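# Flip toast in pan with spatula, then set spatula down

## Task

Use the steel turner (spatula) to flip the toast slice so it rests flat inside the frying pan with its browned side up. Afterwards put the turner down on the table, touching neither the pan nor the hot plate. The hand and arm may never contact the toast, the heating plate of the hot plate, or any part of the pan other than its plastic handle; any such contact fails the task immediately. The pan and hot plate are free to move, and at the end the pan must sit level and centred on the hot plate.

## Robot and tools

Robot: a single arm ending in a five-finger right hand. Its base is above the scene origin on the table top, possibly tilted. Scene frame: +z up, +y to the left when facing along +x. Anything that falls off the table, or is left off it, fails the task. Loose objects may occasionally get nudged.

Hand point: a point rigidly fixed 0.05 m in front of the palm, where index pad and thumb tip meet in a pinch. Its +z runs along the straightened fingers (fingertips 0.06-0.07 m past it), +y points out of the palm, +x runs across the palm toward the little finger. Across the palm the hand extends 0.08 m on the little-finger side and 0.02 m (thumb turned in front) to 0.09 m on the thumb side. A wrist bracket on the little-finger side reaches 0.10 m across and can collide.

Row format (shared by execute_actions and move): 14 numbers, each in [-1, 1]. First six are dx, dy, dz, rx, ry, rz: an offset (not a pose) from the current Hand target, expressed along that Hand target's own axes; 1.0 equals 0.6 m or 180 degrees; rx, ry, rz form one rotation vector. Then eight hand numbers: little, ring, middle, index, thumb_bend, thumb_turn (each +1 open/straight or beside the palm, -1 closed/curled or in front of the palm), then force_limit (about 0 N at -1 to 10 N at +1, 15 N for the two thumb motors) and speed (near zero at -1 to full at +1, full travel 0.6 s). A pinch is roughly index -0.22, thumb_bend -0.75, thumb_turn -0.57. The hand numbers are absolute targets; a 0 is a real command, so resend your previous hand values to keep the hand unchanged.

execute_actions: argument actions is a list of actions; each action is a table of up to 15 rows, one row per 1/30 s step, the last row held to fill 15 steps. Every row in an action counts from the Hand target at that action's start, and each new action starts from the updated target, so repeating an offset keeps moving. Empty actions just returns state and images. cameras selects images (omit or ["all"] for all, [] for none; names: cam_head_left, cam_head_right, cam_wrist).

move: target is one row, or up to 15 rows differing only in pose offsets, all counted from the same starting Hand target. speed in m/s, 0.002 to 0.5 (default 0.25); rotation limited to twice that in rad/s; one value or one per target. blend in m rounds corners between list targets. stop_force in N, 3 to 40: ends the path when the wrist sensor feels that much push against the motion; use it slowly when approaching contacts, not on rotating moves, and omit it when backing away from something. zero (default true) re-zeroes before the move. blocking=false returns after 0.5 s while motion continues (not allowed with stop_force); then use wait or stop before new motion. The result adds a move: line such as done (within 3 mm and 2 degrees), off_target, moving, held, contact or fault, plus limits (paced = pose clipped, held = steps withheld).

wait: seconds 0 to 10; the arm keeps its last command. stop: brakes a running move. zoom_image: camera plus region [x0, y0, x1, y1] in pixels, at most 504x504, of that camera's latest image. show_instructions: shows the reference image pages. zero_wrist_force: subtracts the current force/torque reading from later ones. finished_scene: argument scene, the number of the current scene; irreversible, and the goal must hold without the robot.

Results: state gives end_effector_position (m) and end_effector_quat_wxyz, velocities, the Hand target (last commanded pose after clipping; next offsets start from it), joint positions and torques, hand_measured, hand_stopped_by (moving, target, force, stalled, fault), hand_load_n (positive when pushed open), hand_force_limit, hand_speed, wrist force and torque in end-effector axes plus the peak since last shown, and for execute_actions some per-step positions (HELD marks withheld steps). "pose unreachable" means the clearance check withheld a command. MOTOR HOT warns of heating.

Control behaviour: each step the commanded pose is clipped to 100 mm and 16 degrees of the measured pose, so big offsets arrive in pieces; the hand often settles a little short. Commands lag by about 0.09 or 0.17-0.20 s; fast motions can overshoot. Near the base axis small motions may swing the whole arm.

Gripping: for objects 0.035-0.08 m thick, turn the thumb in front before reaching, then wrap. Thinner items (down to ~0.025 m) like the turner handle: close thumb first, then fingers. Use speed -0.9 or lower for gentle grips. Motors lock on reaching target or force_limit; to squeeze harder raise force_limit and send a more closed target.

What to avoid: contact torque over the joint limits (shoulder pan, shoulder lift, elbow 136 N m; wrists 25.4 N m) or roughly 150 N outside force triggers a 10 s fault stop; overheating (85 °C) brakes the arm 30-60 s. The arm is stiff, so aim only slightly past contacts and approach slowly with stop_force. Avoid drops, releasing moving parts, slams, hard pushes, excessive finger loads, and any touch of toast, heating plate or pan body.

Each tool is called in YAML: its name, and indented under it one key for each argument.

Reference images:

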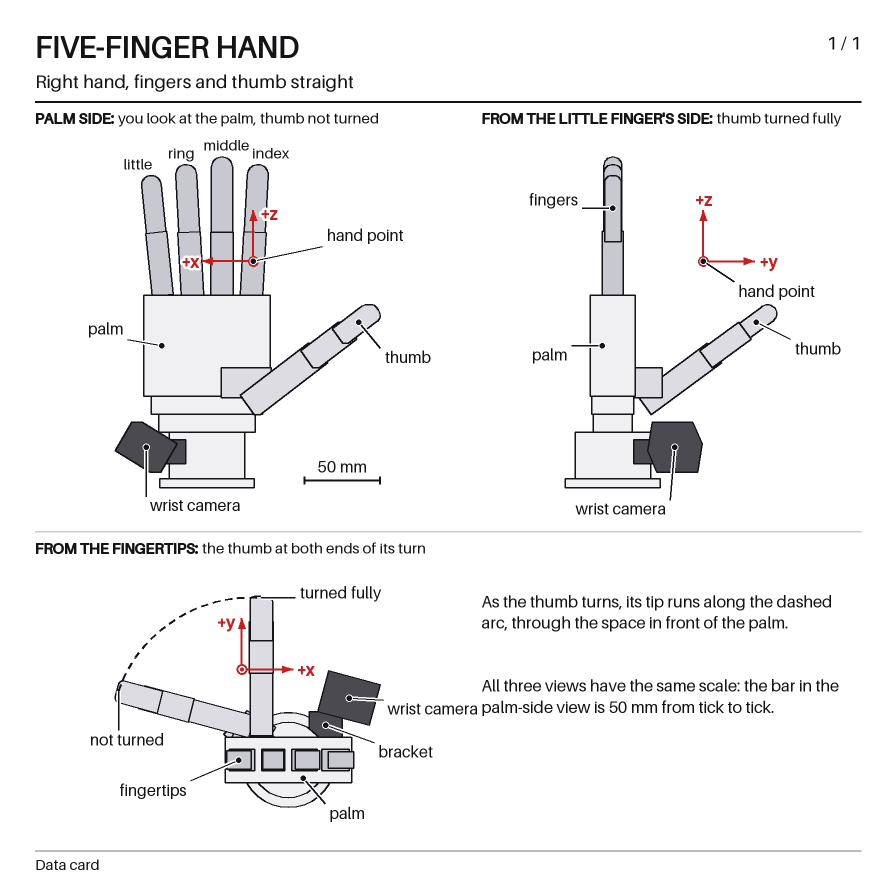

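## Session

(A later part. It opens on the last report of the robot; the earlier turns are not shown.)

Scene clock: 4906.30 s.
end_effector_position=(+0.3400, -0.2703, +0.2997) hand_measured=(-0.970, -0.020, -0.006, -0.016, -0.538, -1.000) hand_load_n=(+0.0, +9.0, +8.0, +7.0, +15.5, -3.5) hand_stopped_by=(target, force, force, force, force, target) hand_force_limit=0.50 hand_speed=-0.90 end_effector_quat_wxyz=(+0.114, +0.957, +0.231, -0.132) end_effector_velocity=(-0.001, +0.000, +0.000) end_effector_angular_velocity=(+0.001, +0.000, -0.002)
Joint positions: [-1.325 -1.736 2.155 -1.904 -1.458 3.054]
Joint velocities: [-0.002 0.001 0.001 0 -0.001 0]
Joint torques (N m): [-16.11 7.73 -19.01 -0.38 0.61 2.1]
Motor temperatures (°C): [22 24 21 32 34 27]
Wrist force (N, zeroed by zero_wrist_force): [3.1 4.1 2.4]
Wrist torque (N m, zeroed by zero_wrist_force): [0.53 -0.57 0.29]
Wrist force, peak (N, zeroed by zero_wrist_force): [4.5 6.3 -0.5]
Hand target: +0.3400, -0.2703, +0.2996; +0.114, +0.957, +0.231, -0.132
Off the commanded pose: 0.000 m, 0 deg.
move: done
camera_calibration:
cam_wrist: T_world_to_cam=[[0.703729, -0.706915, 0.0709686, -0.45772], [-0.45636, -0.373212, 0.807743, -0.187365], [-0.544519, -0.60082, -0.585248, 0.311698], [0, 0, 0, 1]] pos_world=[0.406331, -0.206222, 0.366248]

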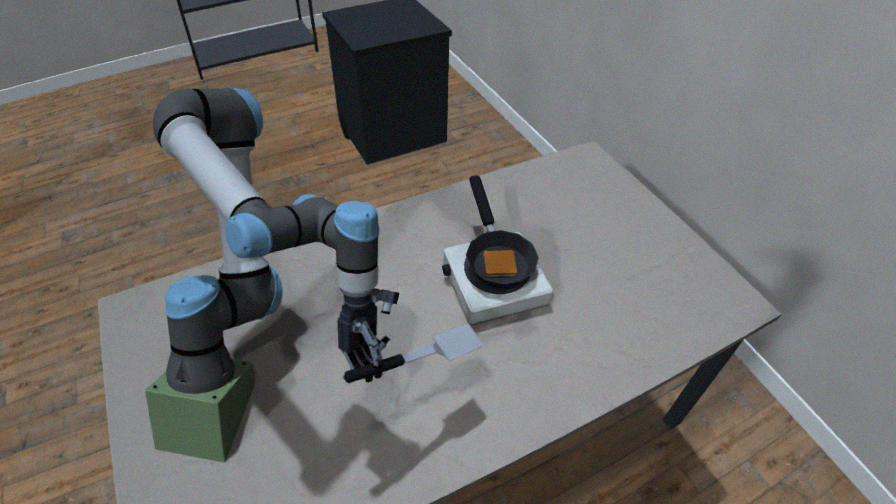

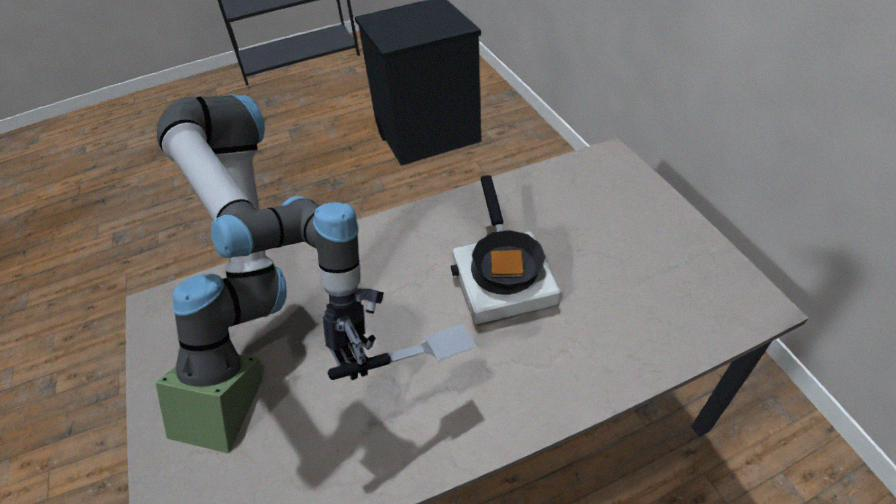

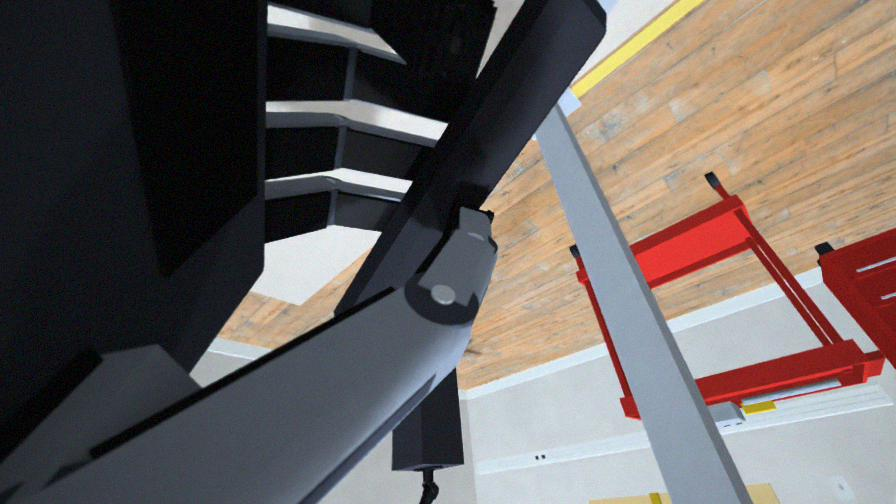

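move:
  target: [0.0811,-0.0419,0.2509,0,0,0,-0.97,-0.97,-0.97,-0.97,-0.97,-1,0.5,-0.9]
  speed: 0.1
  stop_force: 6
  cameras: []

move:
  target: [0.0507,-0.0262,0.1568,0,0,0,-0.97,-0.97,-0.97,-0.97,-0.97,-1,0.5,-0.9]
  speed: 0.02
  stop_force: 3

zoom_image:
  camera: "cam_head_right"
  region: [330, 320, 510, 500]

zoom_image:
  camera: "cam_head_left"
  region: [330, 320, 510, 500]

Scene clock: 4913.20 s.
end_effector_position=(+0.3400, -0.2706, +0.1393) hand_measured=(-0.970, -0.020, -0.006, -0.016, -0.538, -1.000) hand_load_n=(+0.0, +9.0, +8.0, +7.0, +15.5, -3.5) hand_stopped_by=(target, force, force, force, force, target) hand_force_limit=0.50 hand_speed=-0.90 end_effector_quat_wxyz=(+0.114, +0.957, +0.231, -0.132) end_effector_velocity=(+0.001, -0.001, +0.001) end_effector_angular_velocity=(-0.002, -0.002, -0.001)
Joint positions: [-1.151 -1.495 2.396 -2.407 -1.444 3.229]
Joint velocities: [-0.001 0 -0.002 -0.001 0 0.001]
Joint torques (N m): [-17.26 -9.7 -18.78 -4.5 -1.62 -1.47]
Motor temperatures (°C): [22 24 21 32 34 27]
Wrist force (N, zeroed by zero_wrist_force): [2.5 3.9 2.1]
Wrist torque (N m, zeroed by zero_wrist_force): [0.52 -0.52 0.22]
Wrist force, peak (N, zeroed by zero_wrist_force): [3.1 4.2 2.5]
Hand target: +0.3400, -0.2706, +0.1393; +0.114, +0.957, +0.231, -0.132
Off the commanded pose: 0.000 m, 0 deg.
move: done
No camera images: "cameras" was empty.

Scene clock: 4917.33 s.
end_effector_position=(+0.3400, -0.2707, +0.0784) hand_measured=(-0.970, -0.022, -0.006, -0.016, -0.538, -1.000) hand_load_n=(+0.0, +0.0, +3.5, +19.0, +8.0, +4.5) hand_stopped_by=(target, force, force, force, force, target) hand_force_limit=0.50 hand_speed=-0.90 end_effector_quat_wxyz=(+0.114, +0.957, +0.231, -0.132) end_effector_velocity=(+0.000, -0.001, +0.000) end_effector_angular_velocity=(-0.001, +0.001, +0.001)
Joint positions: [-1.08 -1.332 2.442 -2.626 -1.44 3.301]
Joint velocities: [-0.001 0.001 -0.001 0 -0.001 -0.001]
Joint torques (N m): [-19.3 -10.31 -18.84 -3.76 -2.29 -2.26]
Motor temperatures (°C): [22 24 21 32 34 27]
Wrist force (N, zeroed by zero_wrist_force): [1.8 3.8 -0.8]
Wrist torque (N m, zeroed by zero_wrist_force): [0.19 0.13 0.33]
Wrist force, peak (N, zeroed by zero_wrist_force): [2.8 4.1 2.2]
Hand target: +0.3400, -0.2707, +0.0784; +0.114, +0.957, +0.231, -0.132
Off the commanded pose: 0.039 m, 0 deg.
move: contact
camera_calibration:
cam_wrist: T_world_to_cam=[[0.703595, -0.707056, 0.0708931, -0.442295], [-0.456676, -0.373482, 0.807439, -0.0087599], [-0.544428, -0.600485, -0.585676, 0.182], [0, 0, 0, 1]] pos_world=[0.406282, -0.206711, 0.145022]

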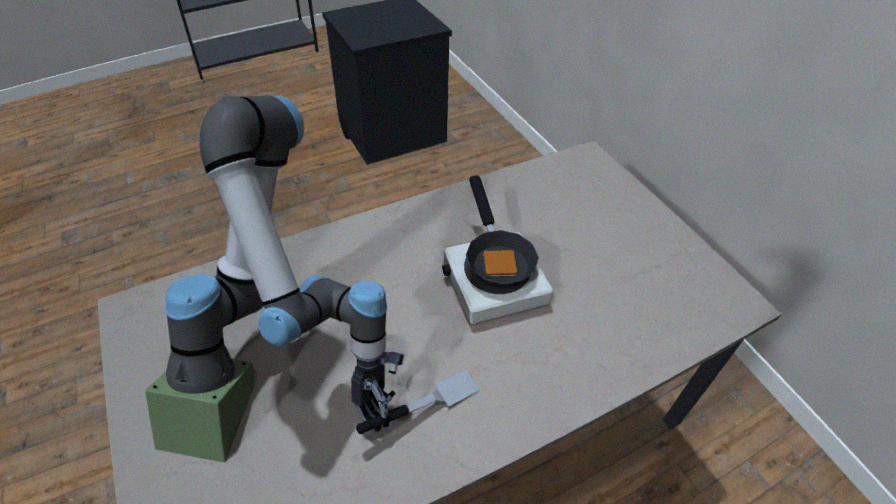

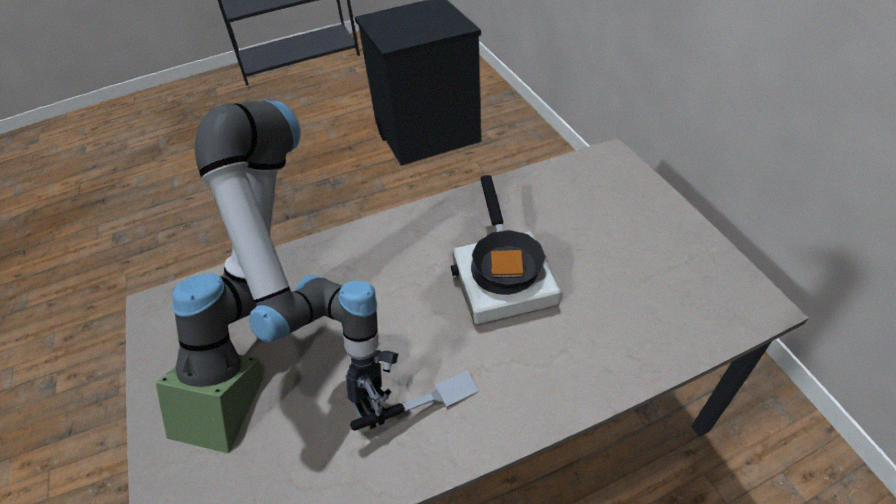

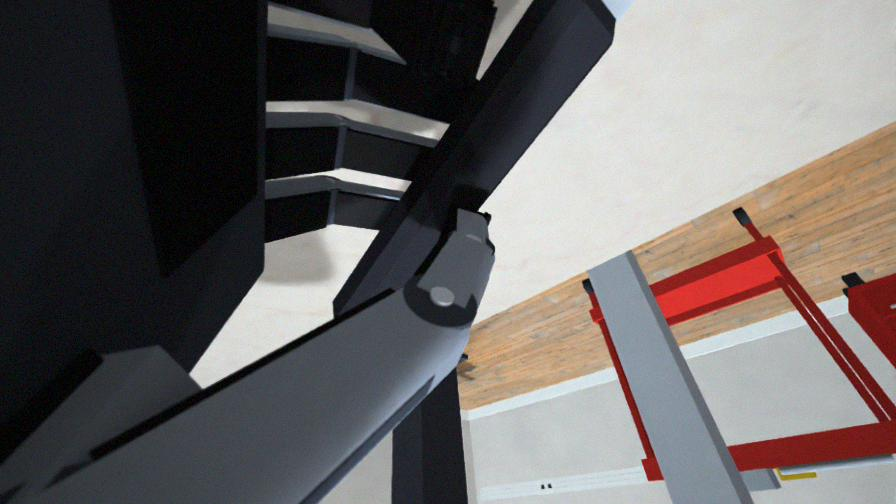

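Scaled by 2.800.

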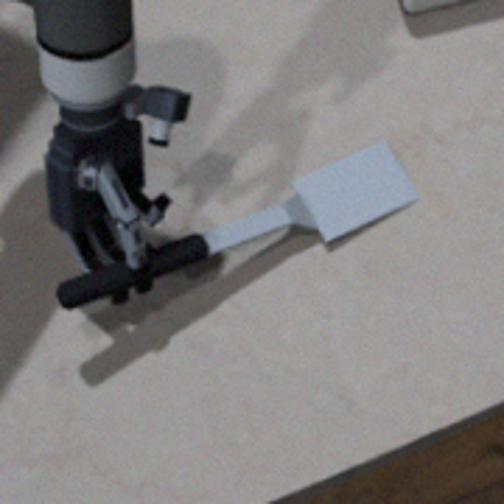

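Scaled by 2.800.

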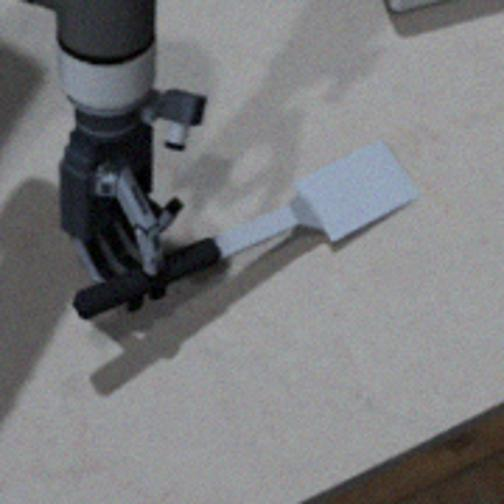

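move:
  target: [0.0152,-0.0079,0.047,-0.0114,0.0301,0.0087,-0.97,-0.97,-0.97,-0.97,-0.97,-1,0.5,-0.9]
  speed: 0.02
  stop_force: 5

zoom_image:
  camera: "cam_head_right"
  region: [330, 340, 490, 500]

Scene clock: 4924.70 s.
end_effector_position=(+0.3399, -0.2708, +0.0483) hand_measured=(-0.970, -0.022, -0.006, -0.016, -0.538, -1.000) hand_load_n=(+0.0, +0.0, +3.0, +20.0, +8.5, +5.5) hand_stopped_by=(target, force, force, force, force, target) hand_force_limit=0.50 hand_speed=-0.90 end_effector_quat_wxyz=(+0.122, +0.963, +0.225, -0.081) end_effector_velocity=(+0.000, +0.000, +0.001) end_effector_angular_velocity=(-0.001, +0.000, +0.002)
Joint positions: [-1.099 -1.24 2.506 -2.83 -1.353 3.318]
Joint velocities: [0 -0.001 0 0 -0.001 -0.001]
Joint torques (N m): [-4.04 -27.56 -17.06 0.36 -1.4 -1.83]
Motor temperatures (°C): [22 24 21 32 34 27]
Wrist force (N, zeroed by zero_wrist_force): [1.1 3.7 -0.7]
Wrist torque (N m, zeroed by zero_wrist_force): [0.16 0.21 0.34]
Wrist force, peak (N, zeroed by zero_wrist_force): [2.4 4.3 -0.9]
Hand target: +0.3400, -0.2708, +0.0483; +0.122, +0.963, +0.225, -0.081
Off the commanded pose: 0.000 m, 0 deg.
move: done
camera_calibration:
cam_wrist: T_world_to_cam=[[0.692726, -0.707901, 0.137869, -0.439938], [-0.538127, -0.380075, 0.752305, 0.044056], [-0.480156, -0.595332, -0.644228, 0.146693], [0, 0, 0, 1]] pos_world=[0.3989, -0.207357, 0.122014]

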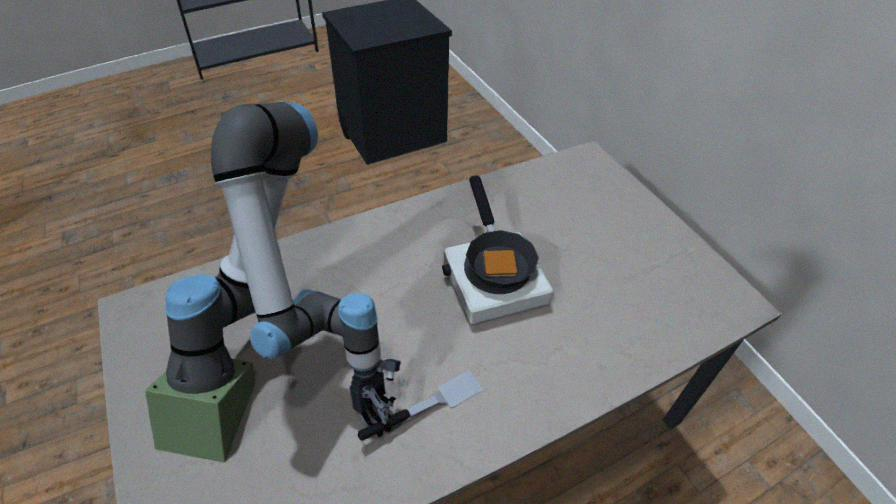

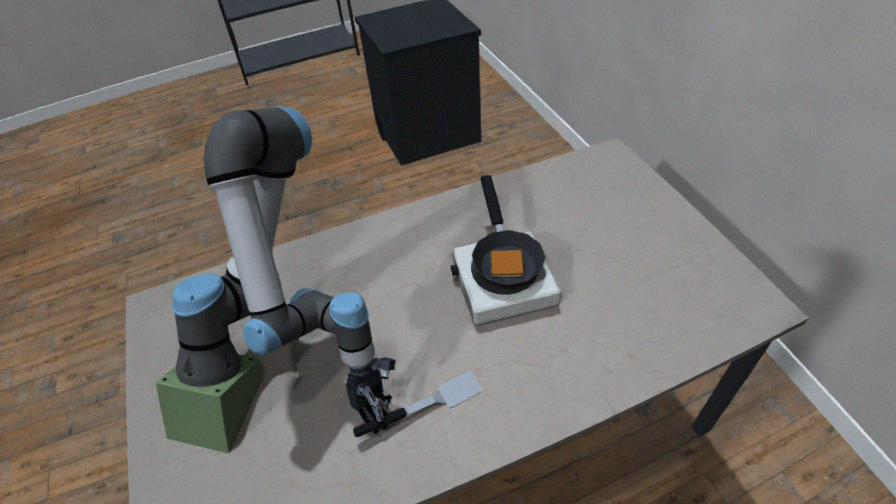

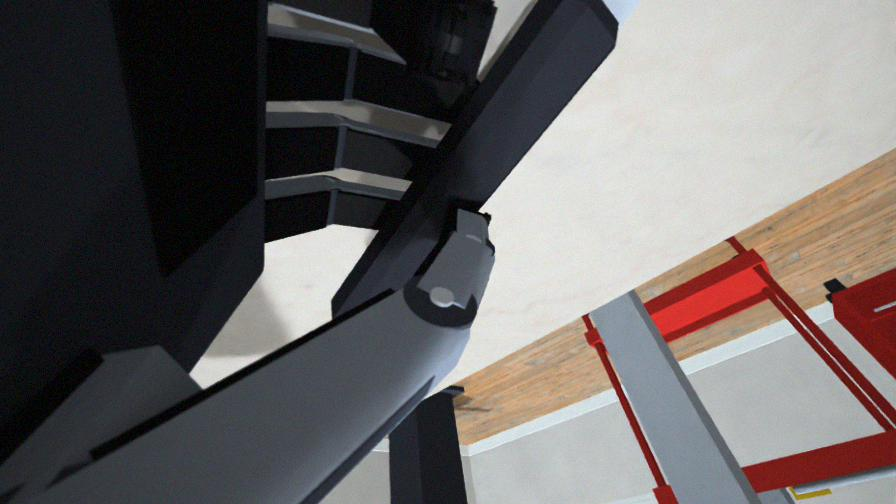

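Scaled by 3.150.

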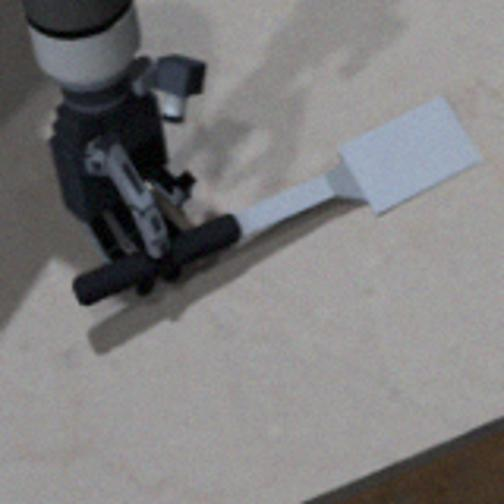

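move:
  target: [0.0088,-0.0083,0.0398,-0.009,0.025,0.008,-0.97,-0.97,-0.97,-0.97,-0.97,-1,0.5,-0.9]
  speed: 0.015
  stop_force: 4

zoom_image:
  camera: "cam_head_right"
  region: [330, 340, 490, 500]

Scene clock: 4933.63 s.
end_effector_position=(+0.3400, -0.2708, +0.0344) hand_measured=(-0.970, -0.022, -0.006, -0.016, -0.538, -1.000) hand_load_n=(+0.0, -1.0, +1.5, +23.0, +8.5, +9.0) hand_stopped_by=(target, force, force, force, force, target) hand_force_limit=0.50 hand_speed=-0.90 end_effector_quat_wxyz=(+0.125, +0.965, +0.222, -0.057) end_effector_velocity=(+0.000, +0.000, +0.000) end_effector_angular_velocity=(+0.000, +0.000, +0.000)
Joint positions: [-1.107 -1.186 2.532 -2.932 -1.314 3.329]
Joint velocities: [0 0 -0.001 0.001 0 -0.001]
Joint torques (N m): [-4.17 -25.26 -13.47 -2.28 0.72 -2.21]
Motor temperatures (°C): [22 24 21 32 34 27]
Wrist force (N, zeroed by zero_wrist_force): [1.6 4.7 -5.0]
Wrist torque (N m, zeroed by zero_wrist_force): [-0.05 0.51 0.37]
Wrist force, peak (N, zeroed by zero_wrist_force): [-1.0 3.3 -11.7]
Hand target: +0.3400, -0.2708, +0.0344; +0.125, +0.965, +0.222, -0.057
Off the commanded pose: 0.011 m, 2 deg.
move: contact
camera_calibration:
cam_wrist: T_world_to_cam=[[0.684424, -0.709559, 0.1676, -0.436678], [-0.573921, -0.382567, 0.724056, 0.066989], [-0.449642, -0.591751, -0.669069, 0.129186], [0, 0, 0, 1]] pos_world=[0.395407, -0.207775, 0.111118]

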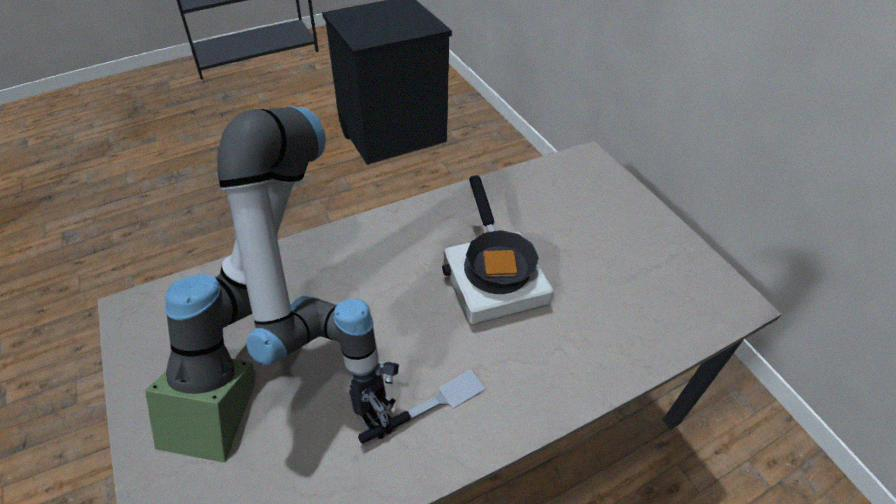

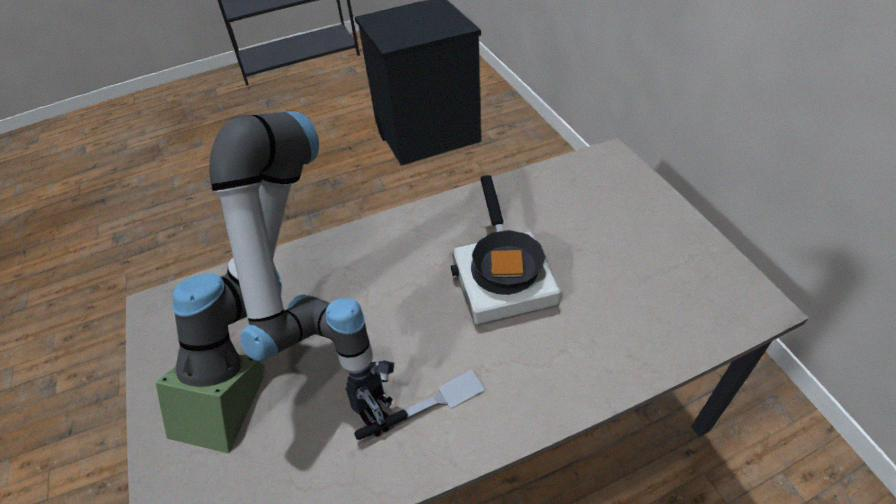

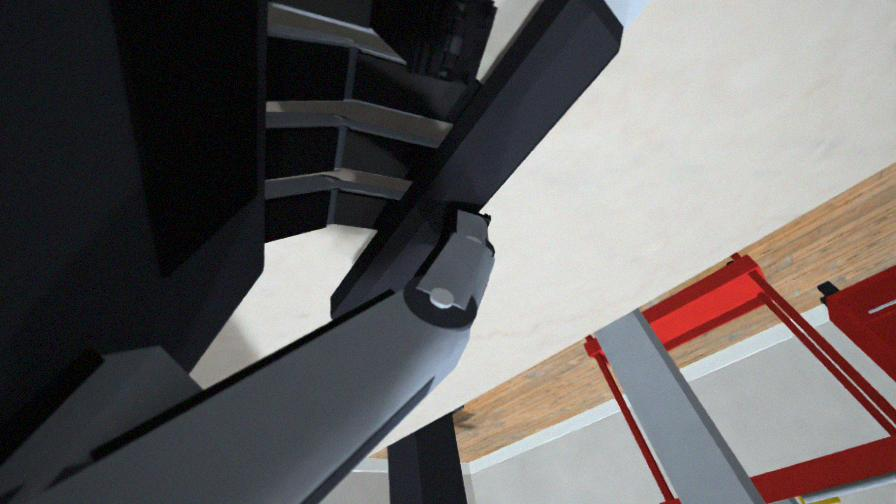

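Scaled by 3.150.

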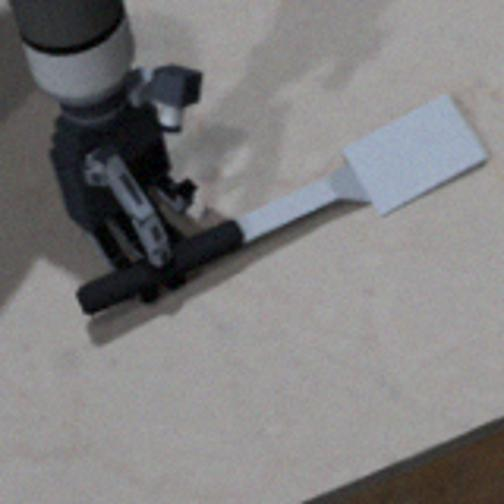

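move:
  target: [-0.0015,0.0013,-0.0067,0,0,0,-0.97,-0.97,-0.97,-0.97,-0.97,-1,0.5,-0.9]
  speed: 0.02
  cameras: []

move:
  target: [0,0,0,0,0,0,-0.97,-0.02,-0.006,-0.016,-0.3,-1,0.5,-0.9]
  speed: 0.02

zoom_image:
  camera: "cam_head_right"
  region: [330, 340, 490, 500]

Scene clock: 4938.70 s.
end_effector_position=(+0.3397, -0.2708, +0.0387) hand_measured=(-0.970, -0.022, -0.006, -0.016, -0.538, -1.000) hand_load_n=(+0.0, +0.0, +3.0, +19.5, +7.5, +4.5) hand_stopped_by=(target, force, force, force, force, target) hand_force_limit=0.50 hand_speed=-0.90 end_effector_quat_wxyz=(+0.125, +0.965, +0.222, -0.057) end_effector_velocity=(+0.000, +0.000, +0.000) end_effector_angular_velocity=(+0.000, -0.001, -0.001)
Joint positions: [-1.113 -1.202 2.532 -2.914 -1.313 3.323]
Joint velocities: [-0.001 0 -0.001 0 0.001 0.001]
Joint torques (N m): [-9.66 -6.13 -2.68 -2.54 0.99 -0.46]
Motor temperatures (°C): [22 24 21 32 34 27]
Wrist force (N, zeroed by zero_wrist_force): [2.8 4.4 -2.0]
Wrist torque (N m, zeroed by zero_wrist_force): [0.03 0.22 0.35]
Wrist force, peak (N, zeroed by zero_wrist_force): [1.6 5.1 -5.2]
Hand target: +0.3397, -0.2707, +0.0386; +0.125, +0.965, +0.222, -0.057
Off the commanded pose: 0.000 m, 0 deg.
move: done
No camera images: "cameras" was empty.

Scene clock: 4941.27 s.
end_effector_position=(+0.3397, -0.2707, +0.0386) hand_measured=(-0.970, -0.020, -0.006, -0.018, -0.300, -1.000) hand_load_n=(+0.0, +0.0, +0.5, +0.5, +0.0, +0.0) hand_stopped_by=(target, target, target, force, target, target) hand_force_limit=0.50 hand_speed=-0.90 end_effector_quat_wxyz=(+0.125, +0.965, +0.222, -0.057) end_effector_velocity=(+0.000, +0.000, +0.000) end_effector_angular_velocity=(+0.000, +0.000, -0.001)
Joint positions: [-1.113 -1.201 2.532 -2.915 -1.313 3.323]
Joint velocities: [-0.001 0 0 0 0 0]
Joint torques (N m): [-5.86 -6.09 -10.41 -3.51 -0.19 1.82]
Motor temperatures (°C): [22 24 21 32 34 27]
Wrist force (N, zeroed by zero_wrist_force): [2.0 3.8 1.0]
Wrist torque (N m, zeroed by zero_wrist_force): [0.38 -0.29 0.28]
Wrist force, peak (N, zeroed by zero_wrist_force): [2.9 4.5 -2.3]
Hand target: +0.3397, -0.2707, +0.0386; +0.125, +0.965, +0.222, -0.057
Off the commanded pose: 0.000 m, 0 deg.
move: done
camera_calibration:
cam_wrist: T_world_to_cam=[[0.684424, -0.709561, 0.167591, -0.437192], [-0.573929, -0.382586, 0.72404, 0.0638298], [-0.449633, -0.591736, -0.669088, 0.131897], [0, 0, 0, 1]] pos_world=[0.395164, -0.207746, 0.115305]

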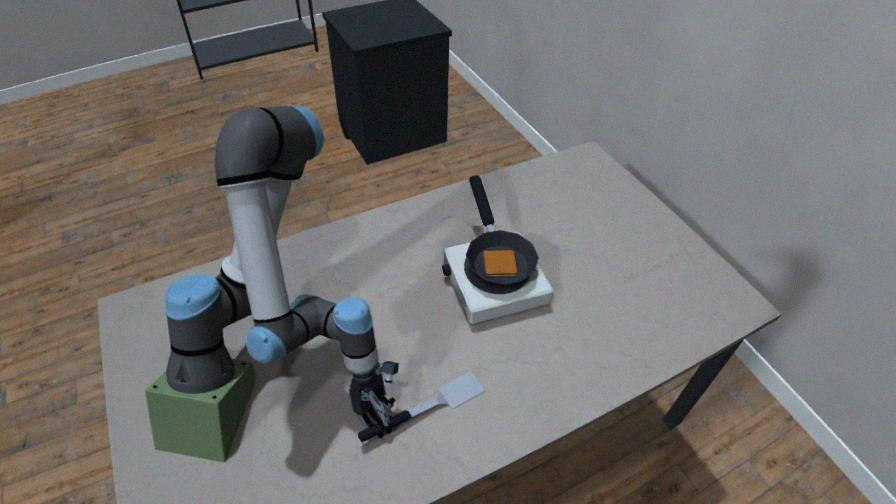

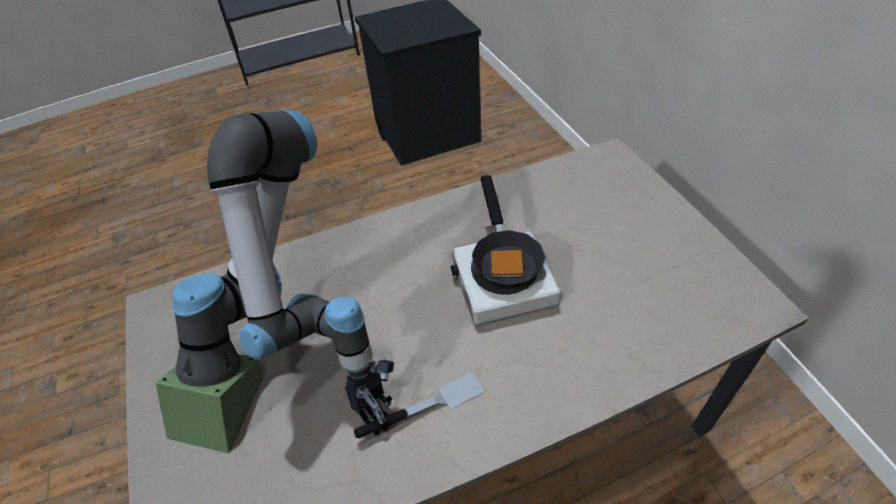

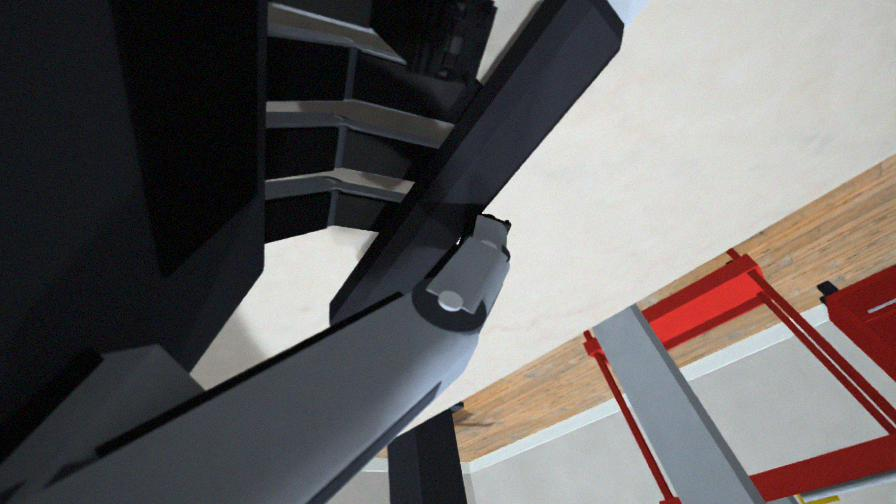

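Scaled by 3.150.

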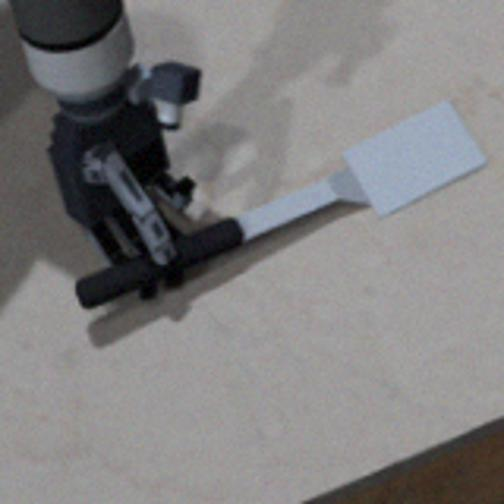

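move:
  target: [-0.0035,0.0033,-0.016,0,0,0,-0.97,0.3,0.3,0.3,0.2,-1,0.5,-0.7]
  speed: 0.01

zoom_image:
  camera: "cam_head_right"
  region: [330, 340, 490, 500]

Scene clock: 4945.70 s.
end_effector_position=(+0.3392, -0.2708, +0.0486) hand_measured=(-0.970, +0.234, +0.264, +0.300, +0.200, -1.000) hand_load_n=(+0.0, -17.0, -16.0, +0.0, +0.0, +0.0) hand_stopped_by=(target, stalled, stalled, target, target, target) hand_force_limit=0.50 hand_speed=-0.70 end_effector_quat_wxyz=(+0.125, +0.965, +0.222, -0.057) end_effector_velocity=(+0.000, +0.000, +0.000) end_effector_angular_velocity=(+0.000, +0.000, +0.001)
Joint positions: [-1.127 -1.238 2.531 -2.874 -1.313 3.309]
Joint velocities: [0.001 0 0 -0.001 0 0]
Joint torques (N m): [0.21 5.03 -4.93 0.96 1.98 1.69]
Motor temperatures (°C): [22 24 21 32 34 27]
Wrist force (N, zeroed by zero_wrist_force): [0.5 14.9 -16.2]
Wrist torque (N m, zeroed by zero_wrist_force): [-0.03 0.30 0.66]
Wrist force, peak (N, zeroed by zero_wrist_force): [1.3 21.7 -23.4]
Hand target: +0.3392, -0.2708, +0.0486; +0.125, +0.965, +0.222, -0.057
Off the commanded pose: 0.000 m, 0 deg.
move: done
camera_calibration:
cam_wrist: T_world_to_cam=[[0.684427, -0.709552, 0.167617, -0.438574], [-0.573931, -0.382567, 0.724048, 0.0562759], [-0.449625, -0.591759, -0.669073, 0.138369], [0, 0, 0, 1]] pos_world=[0.394684, -0.20778, 0.125345]

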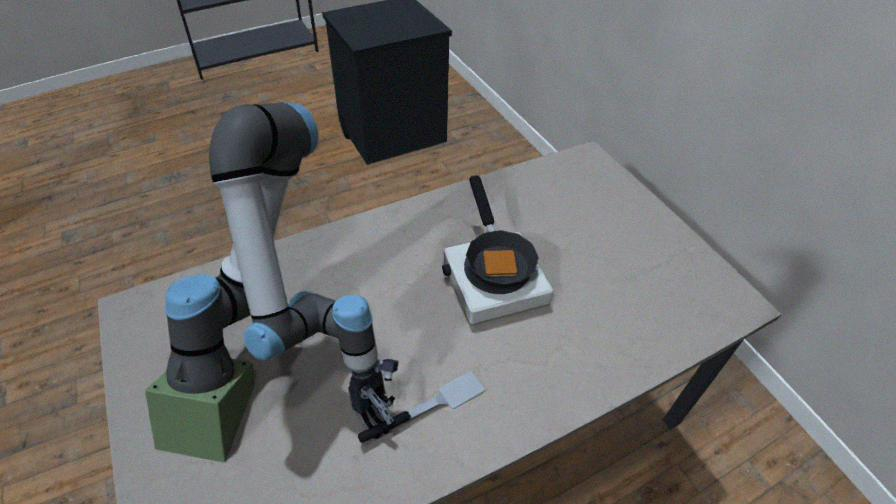

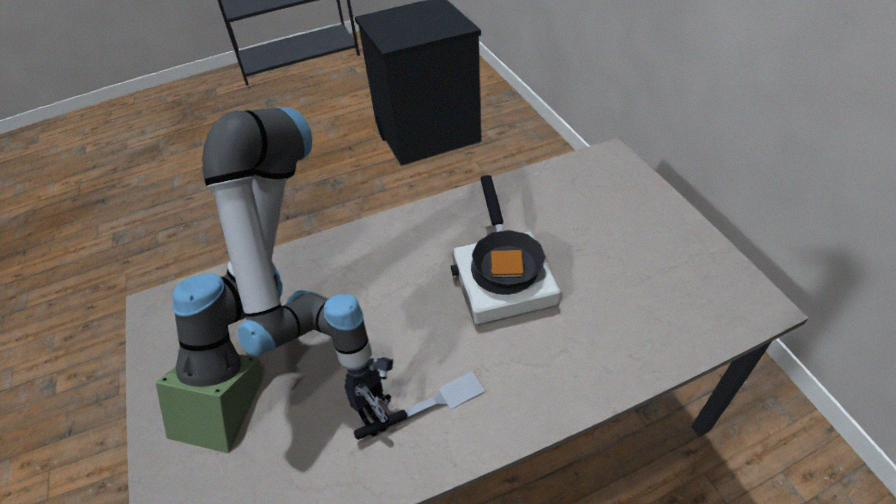

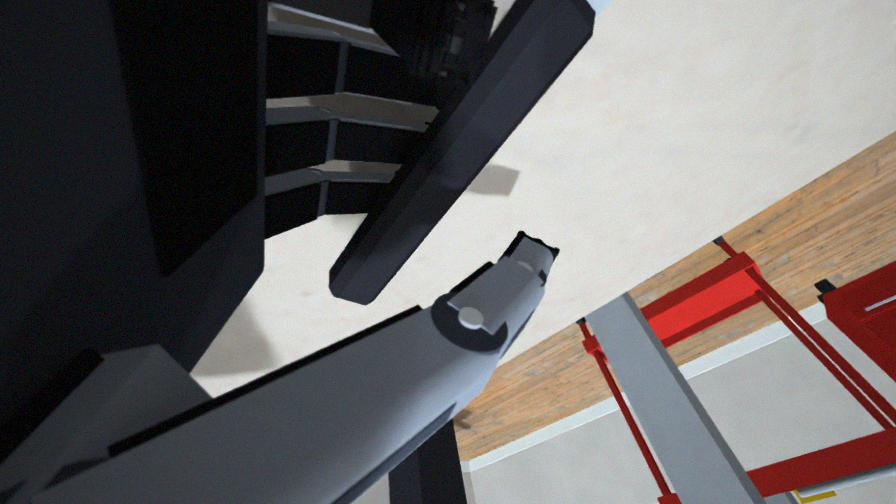

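Scaled by 3.150.

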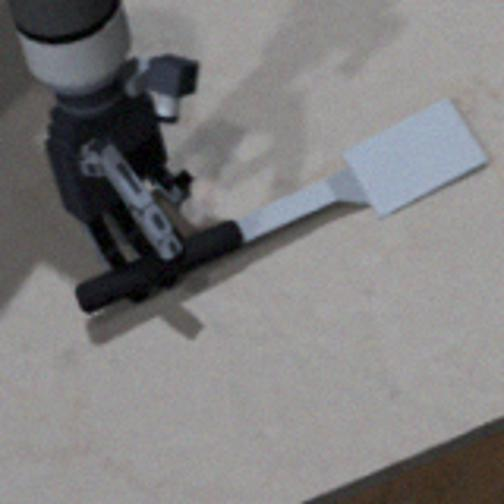

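move:
  target: [-0.0053,0.005,-0.024,0,0,0,-0.97,0.3,0.3,0.3,0.7,-1,0.5,-0.7]
  speed: 0.02

zoom_image:
  camera: "cam_head_right"
  region: [330, 380, 450, 500]

Scene clock: 4949.70 s.
end_effector_position=(+0.3385, -0.2709, +0.0637) hand_measured=(-0.970, +0.236, +0.264, +0.300, +0.700, -1.000) hand_load_n=(+0.0, +0.0, +0.0, +0.5, +0.0, +0.0) hand_stopped_by=(target, stalled, stalled, target, target, target) hand_force_limit=0.50 hand_speed=-0.70 end_effector_quat_wxyz=(+0.125, +0.965, +0.222, -0.057) end_effector_velocity=(-0.001, +0.000, +0.000) end_effector_angular_velocity=(+0.001, +0.001, +0.000)
Joint positions: [-1.147 -1.291 2.527 -2.811 -1.313 3.287]
Joint velocities: [-0.001 0.001 0.001 0 0 -0.001]
Joint torques (N m): [-4.67 -2.86 -6.09 -4.36 1.08 2.11]
Motor temperatures (°C): [22 24 21 32 34 27]
Wrist force (N, zeroed by zero_wrist_force): [1.9 4.5 1.1]
Wrist torque (N m, zeroed by zero_wrist_force): [0.50 -0.24 0.30]
Wrist force, peak (N, zeroed by zero_wrist_force): [0.3 14.9 -16.6]
Hand target: +0.3385, -0.2709, +0.0637; +0.125, +0.965, +0.222, -0.057
Off the commanded pose: 0.000 m, 0 deg.
move: done
camera_calibration:
cam_wrist: T_world_to_cam=[[0.684429, -0.709552, 0.167612, -0.44065], [-0.573919, -0.382559, 0.724062, 0.0449174], [-0.449638, -0.591764, -0.669059, 0.148064], [0, 0, 0, 1]] pos_world=[0.393947, -0.207861, 0.140399]

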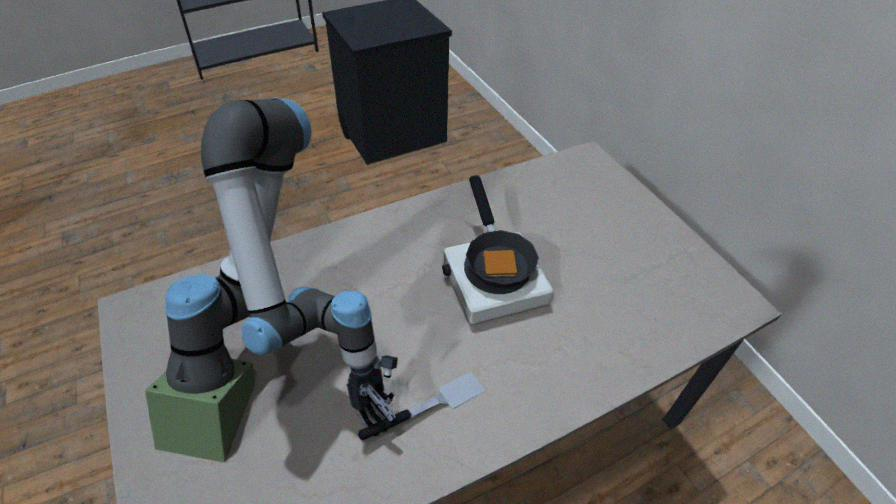

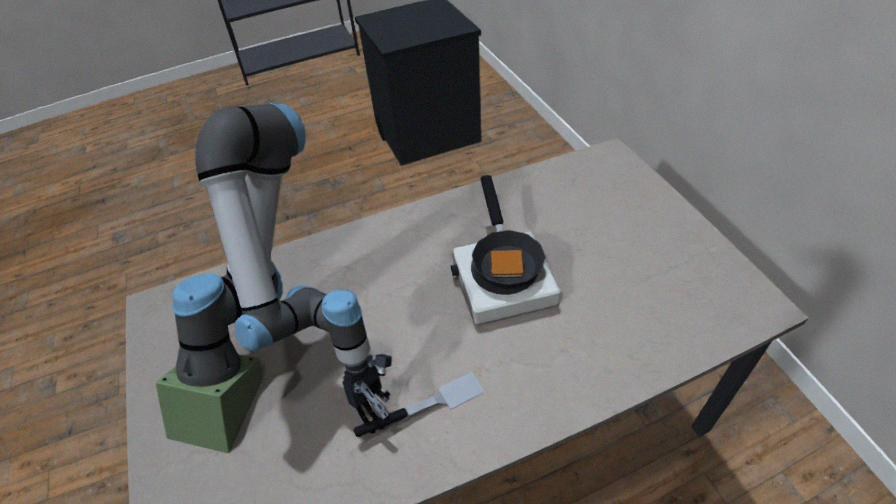

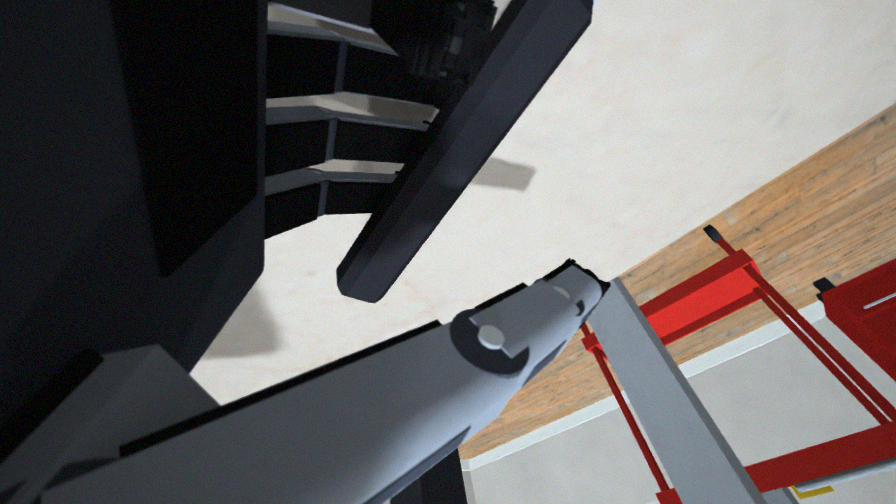

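Scaled by 4.200.

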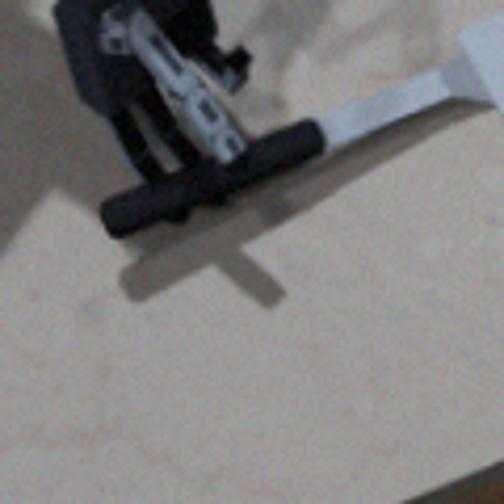

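move:
  target: [-0.007,0.0066,-0.032,0,0,0,-0.97,0.55,0.55,0.55,1,-1,0.5,-0.8]
  speed: 0.015

zoom_image:
  camera: "cam_head_right"
  region: [330, 380, 450, 500]

zoom_image:
  camera: "cam_head_left"
  region: [330, 380, 450, 500]

Scene clock: 4959.30 s.
end_effector_position=(+0.3376, -0.2710, +0.0839) hand_measured=(-0.970, +0.550, +0.550, +0.550, +1.000, -1.000) hand_load_n=(+0.0, +0.0, +0.0, +0.0, +0.0, +0.0) hand_stopped_by=(target, target, target, target, target, target) hand_force_limit=0.50 hand_speed=-0.80 end_effector_quat_wxyz=(+0.125, +0.965, +0.222, -0.057) end_effector_velocity=(+0.000, +0.000, +0.000) end_effector_angular_velocity=(+0.000, +0.000, +0.000)
Joint positions: [-1.175 -1.361 2.519 -2.727 -1.313 3.259]
Joint velocities: [0 0 0 -0.001 0 0.001]
Joint torques (N m): [-4.49 0.46 -13.58 -4.28 -0.18 1.53]
Motor temperatures (°C): [22 24 21 32 34 27]
Wrist force (N, zeroed by zero_wrist_force): [1.7 4.7 0.6]
Wrist torque (N m, zeroed by zero_wrist_force): [0.48 -0.28 0.26]
Wrist force, peak (N, zeroed by zero_wrist_force): [1.7 4.9 0.4]
Hand target: +0.3375, -0.2709, +0.0837; +0.125, +0.965, +0.222, -0.057
Off the commanded pose: 0.000 m, 0 deg.
move: done
camera_calibration:
cam_wrist: T_world_to_cam=[[0.684498, -0.709443, 0.167787, -0.443474], [-0.573922, -0.38249, 0.724096, 0.0297484], [-0.449528, -0.591939, -0.668979, 0.160985], [0, 0, 0, 1]] pos_world=[0.392998, -0.207948, 0.160564]

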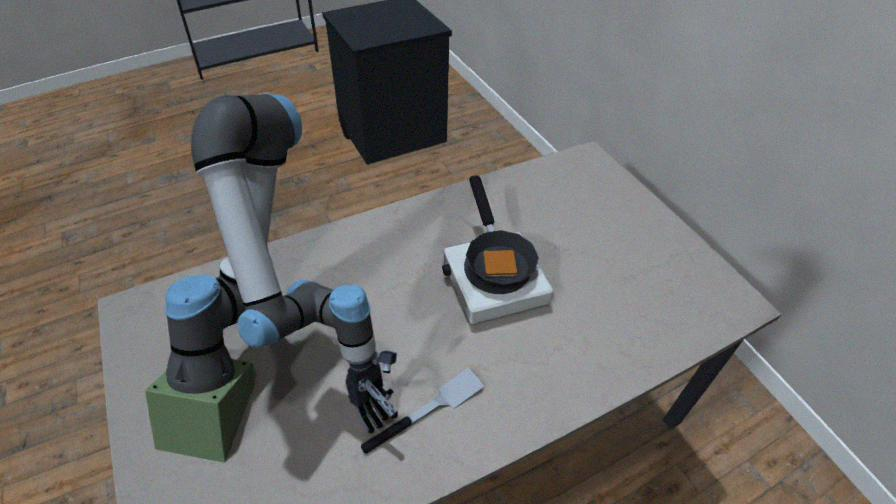

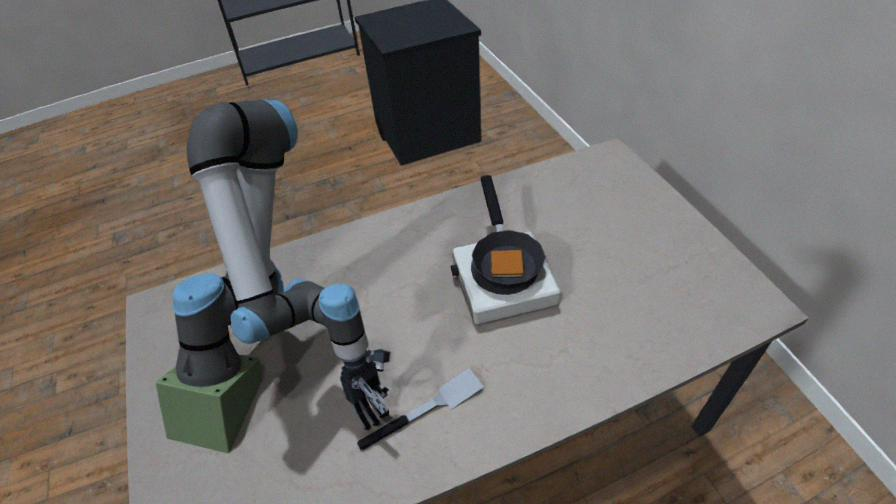

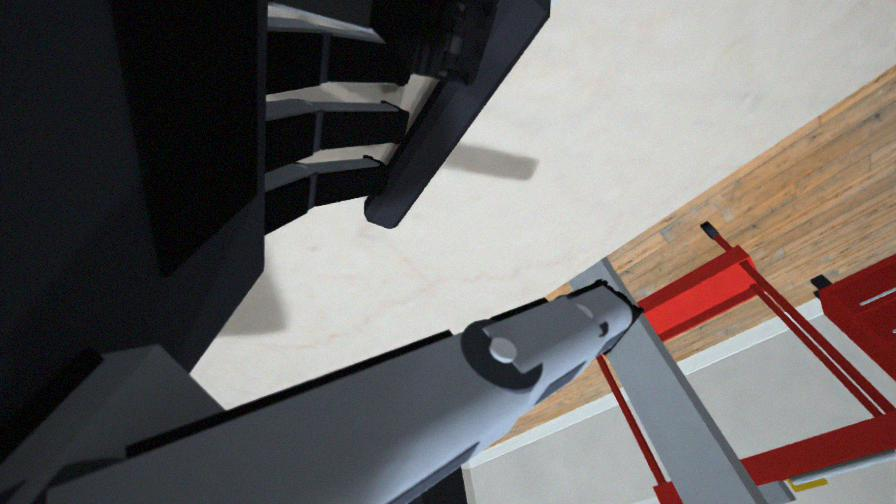

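Scaled by 4.200.

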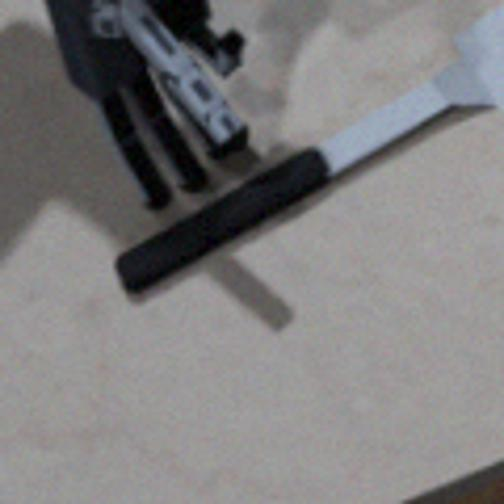

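Scaled by 4.200.

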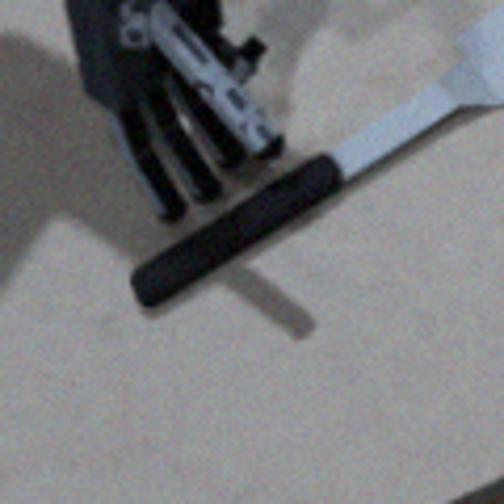

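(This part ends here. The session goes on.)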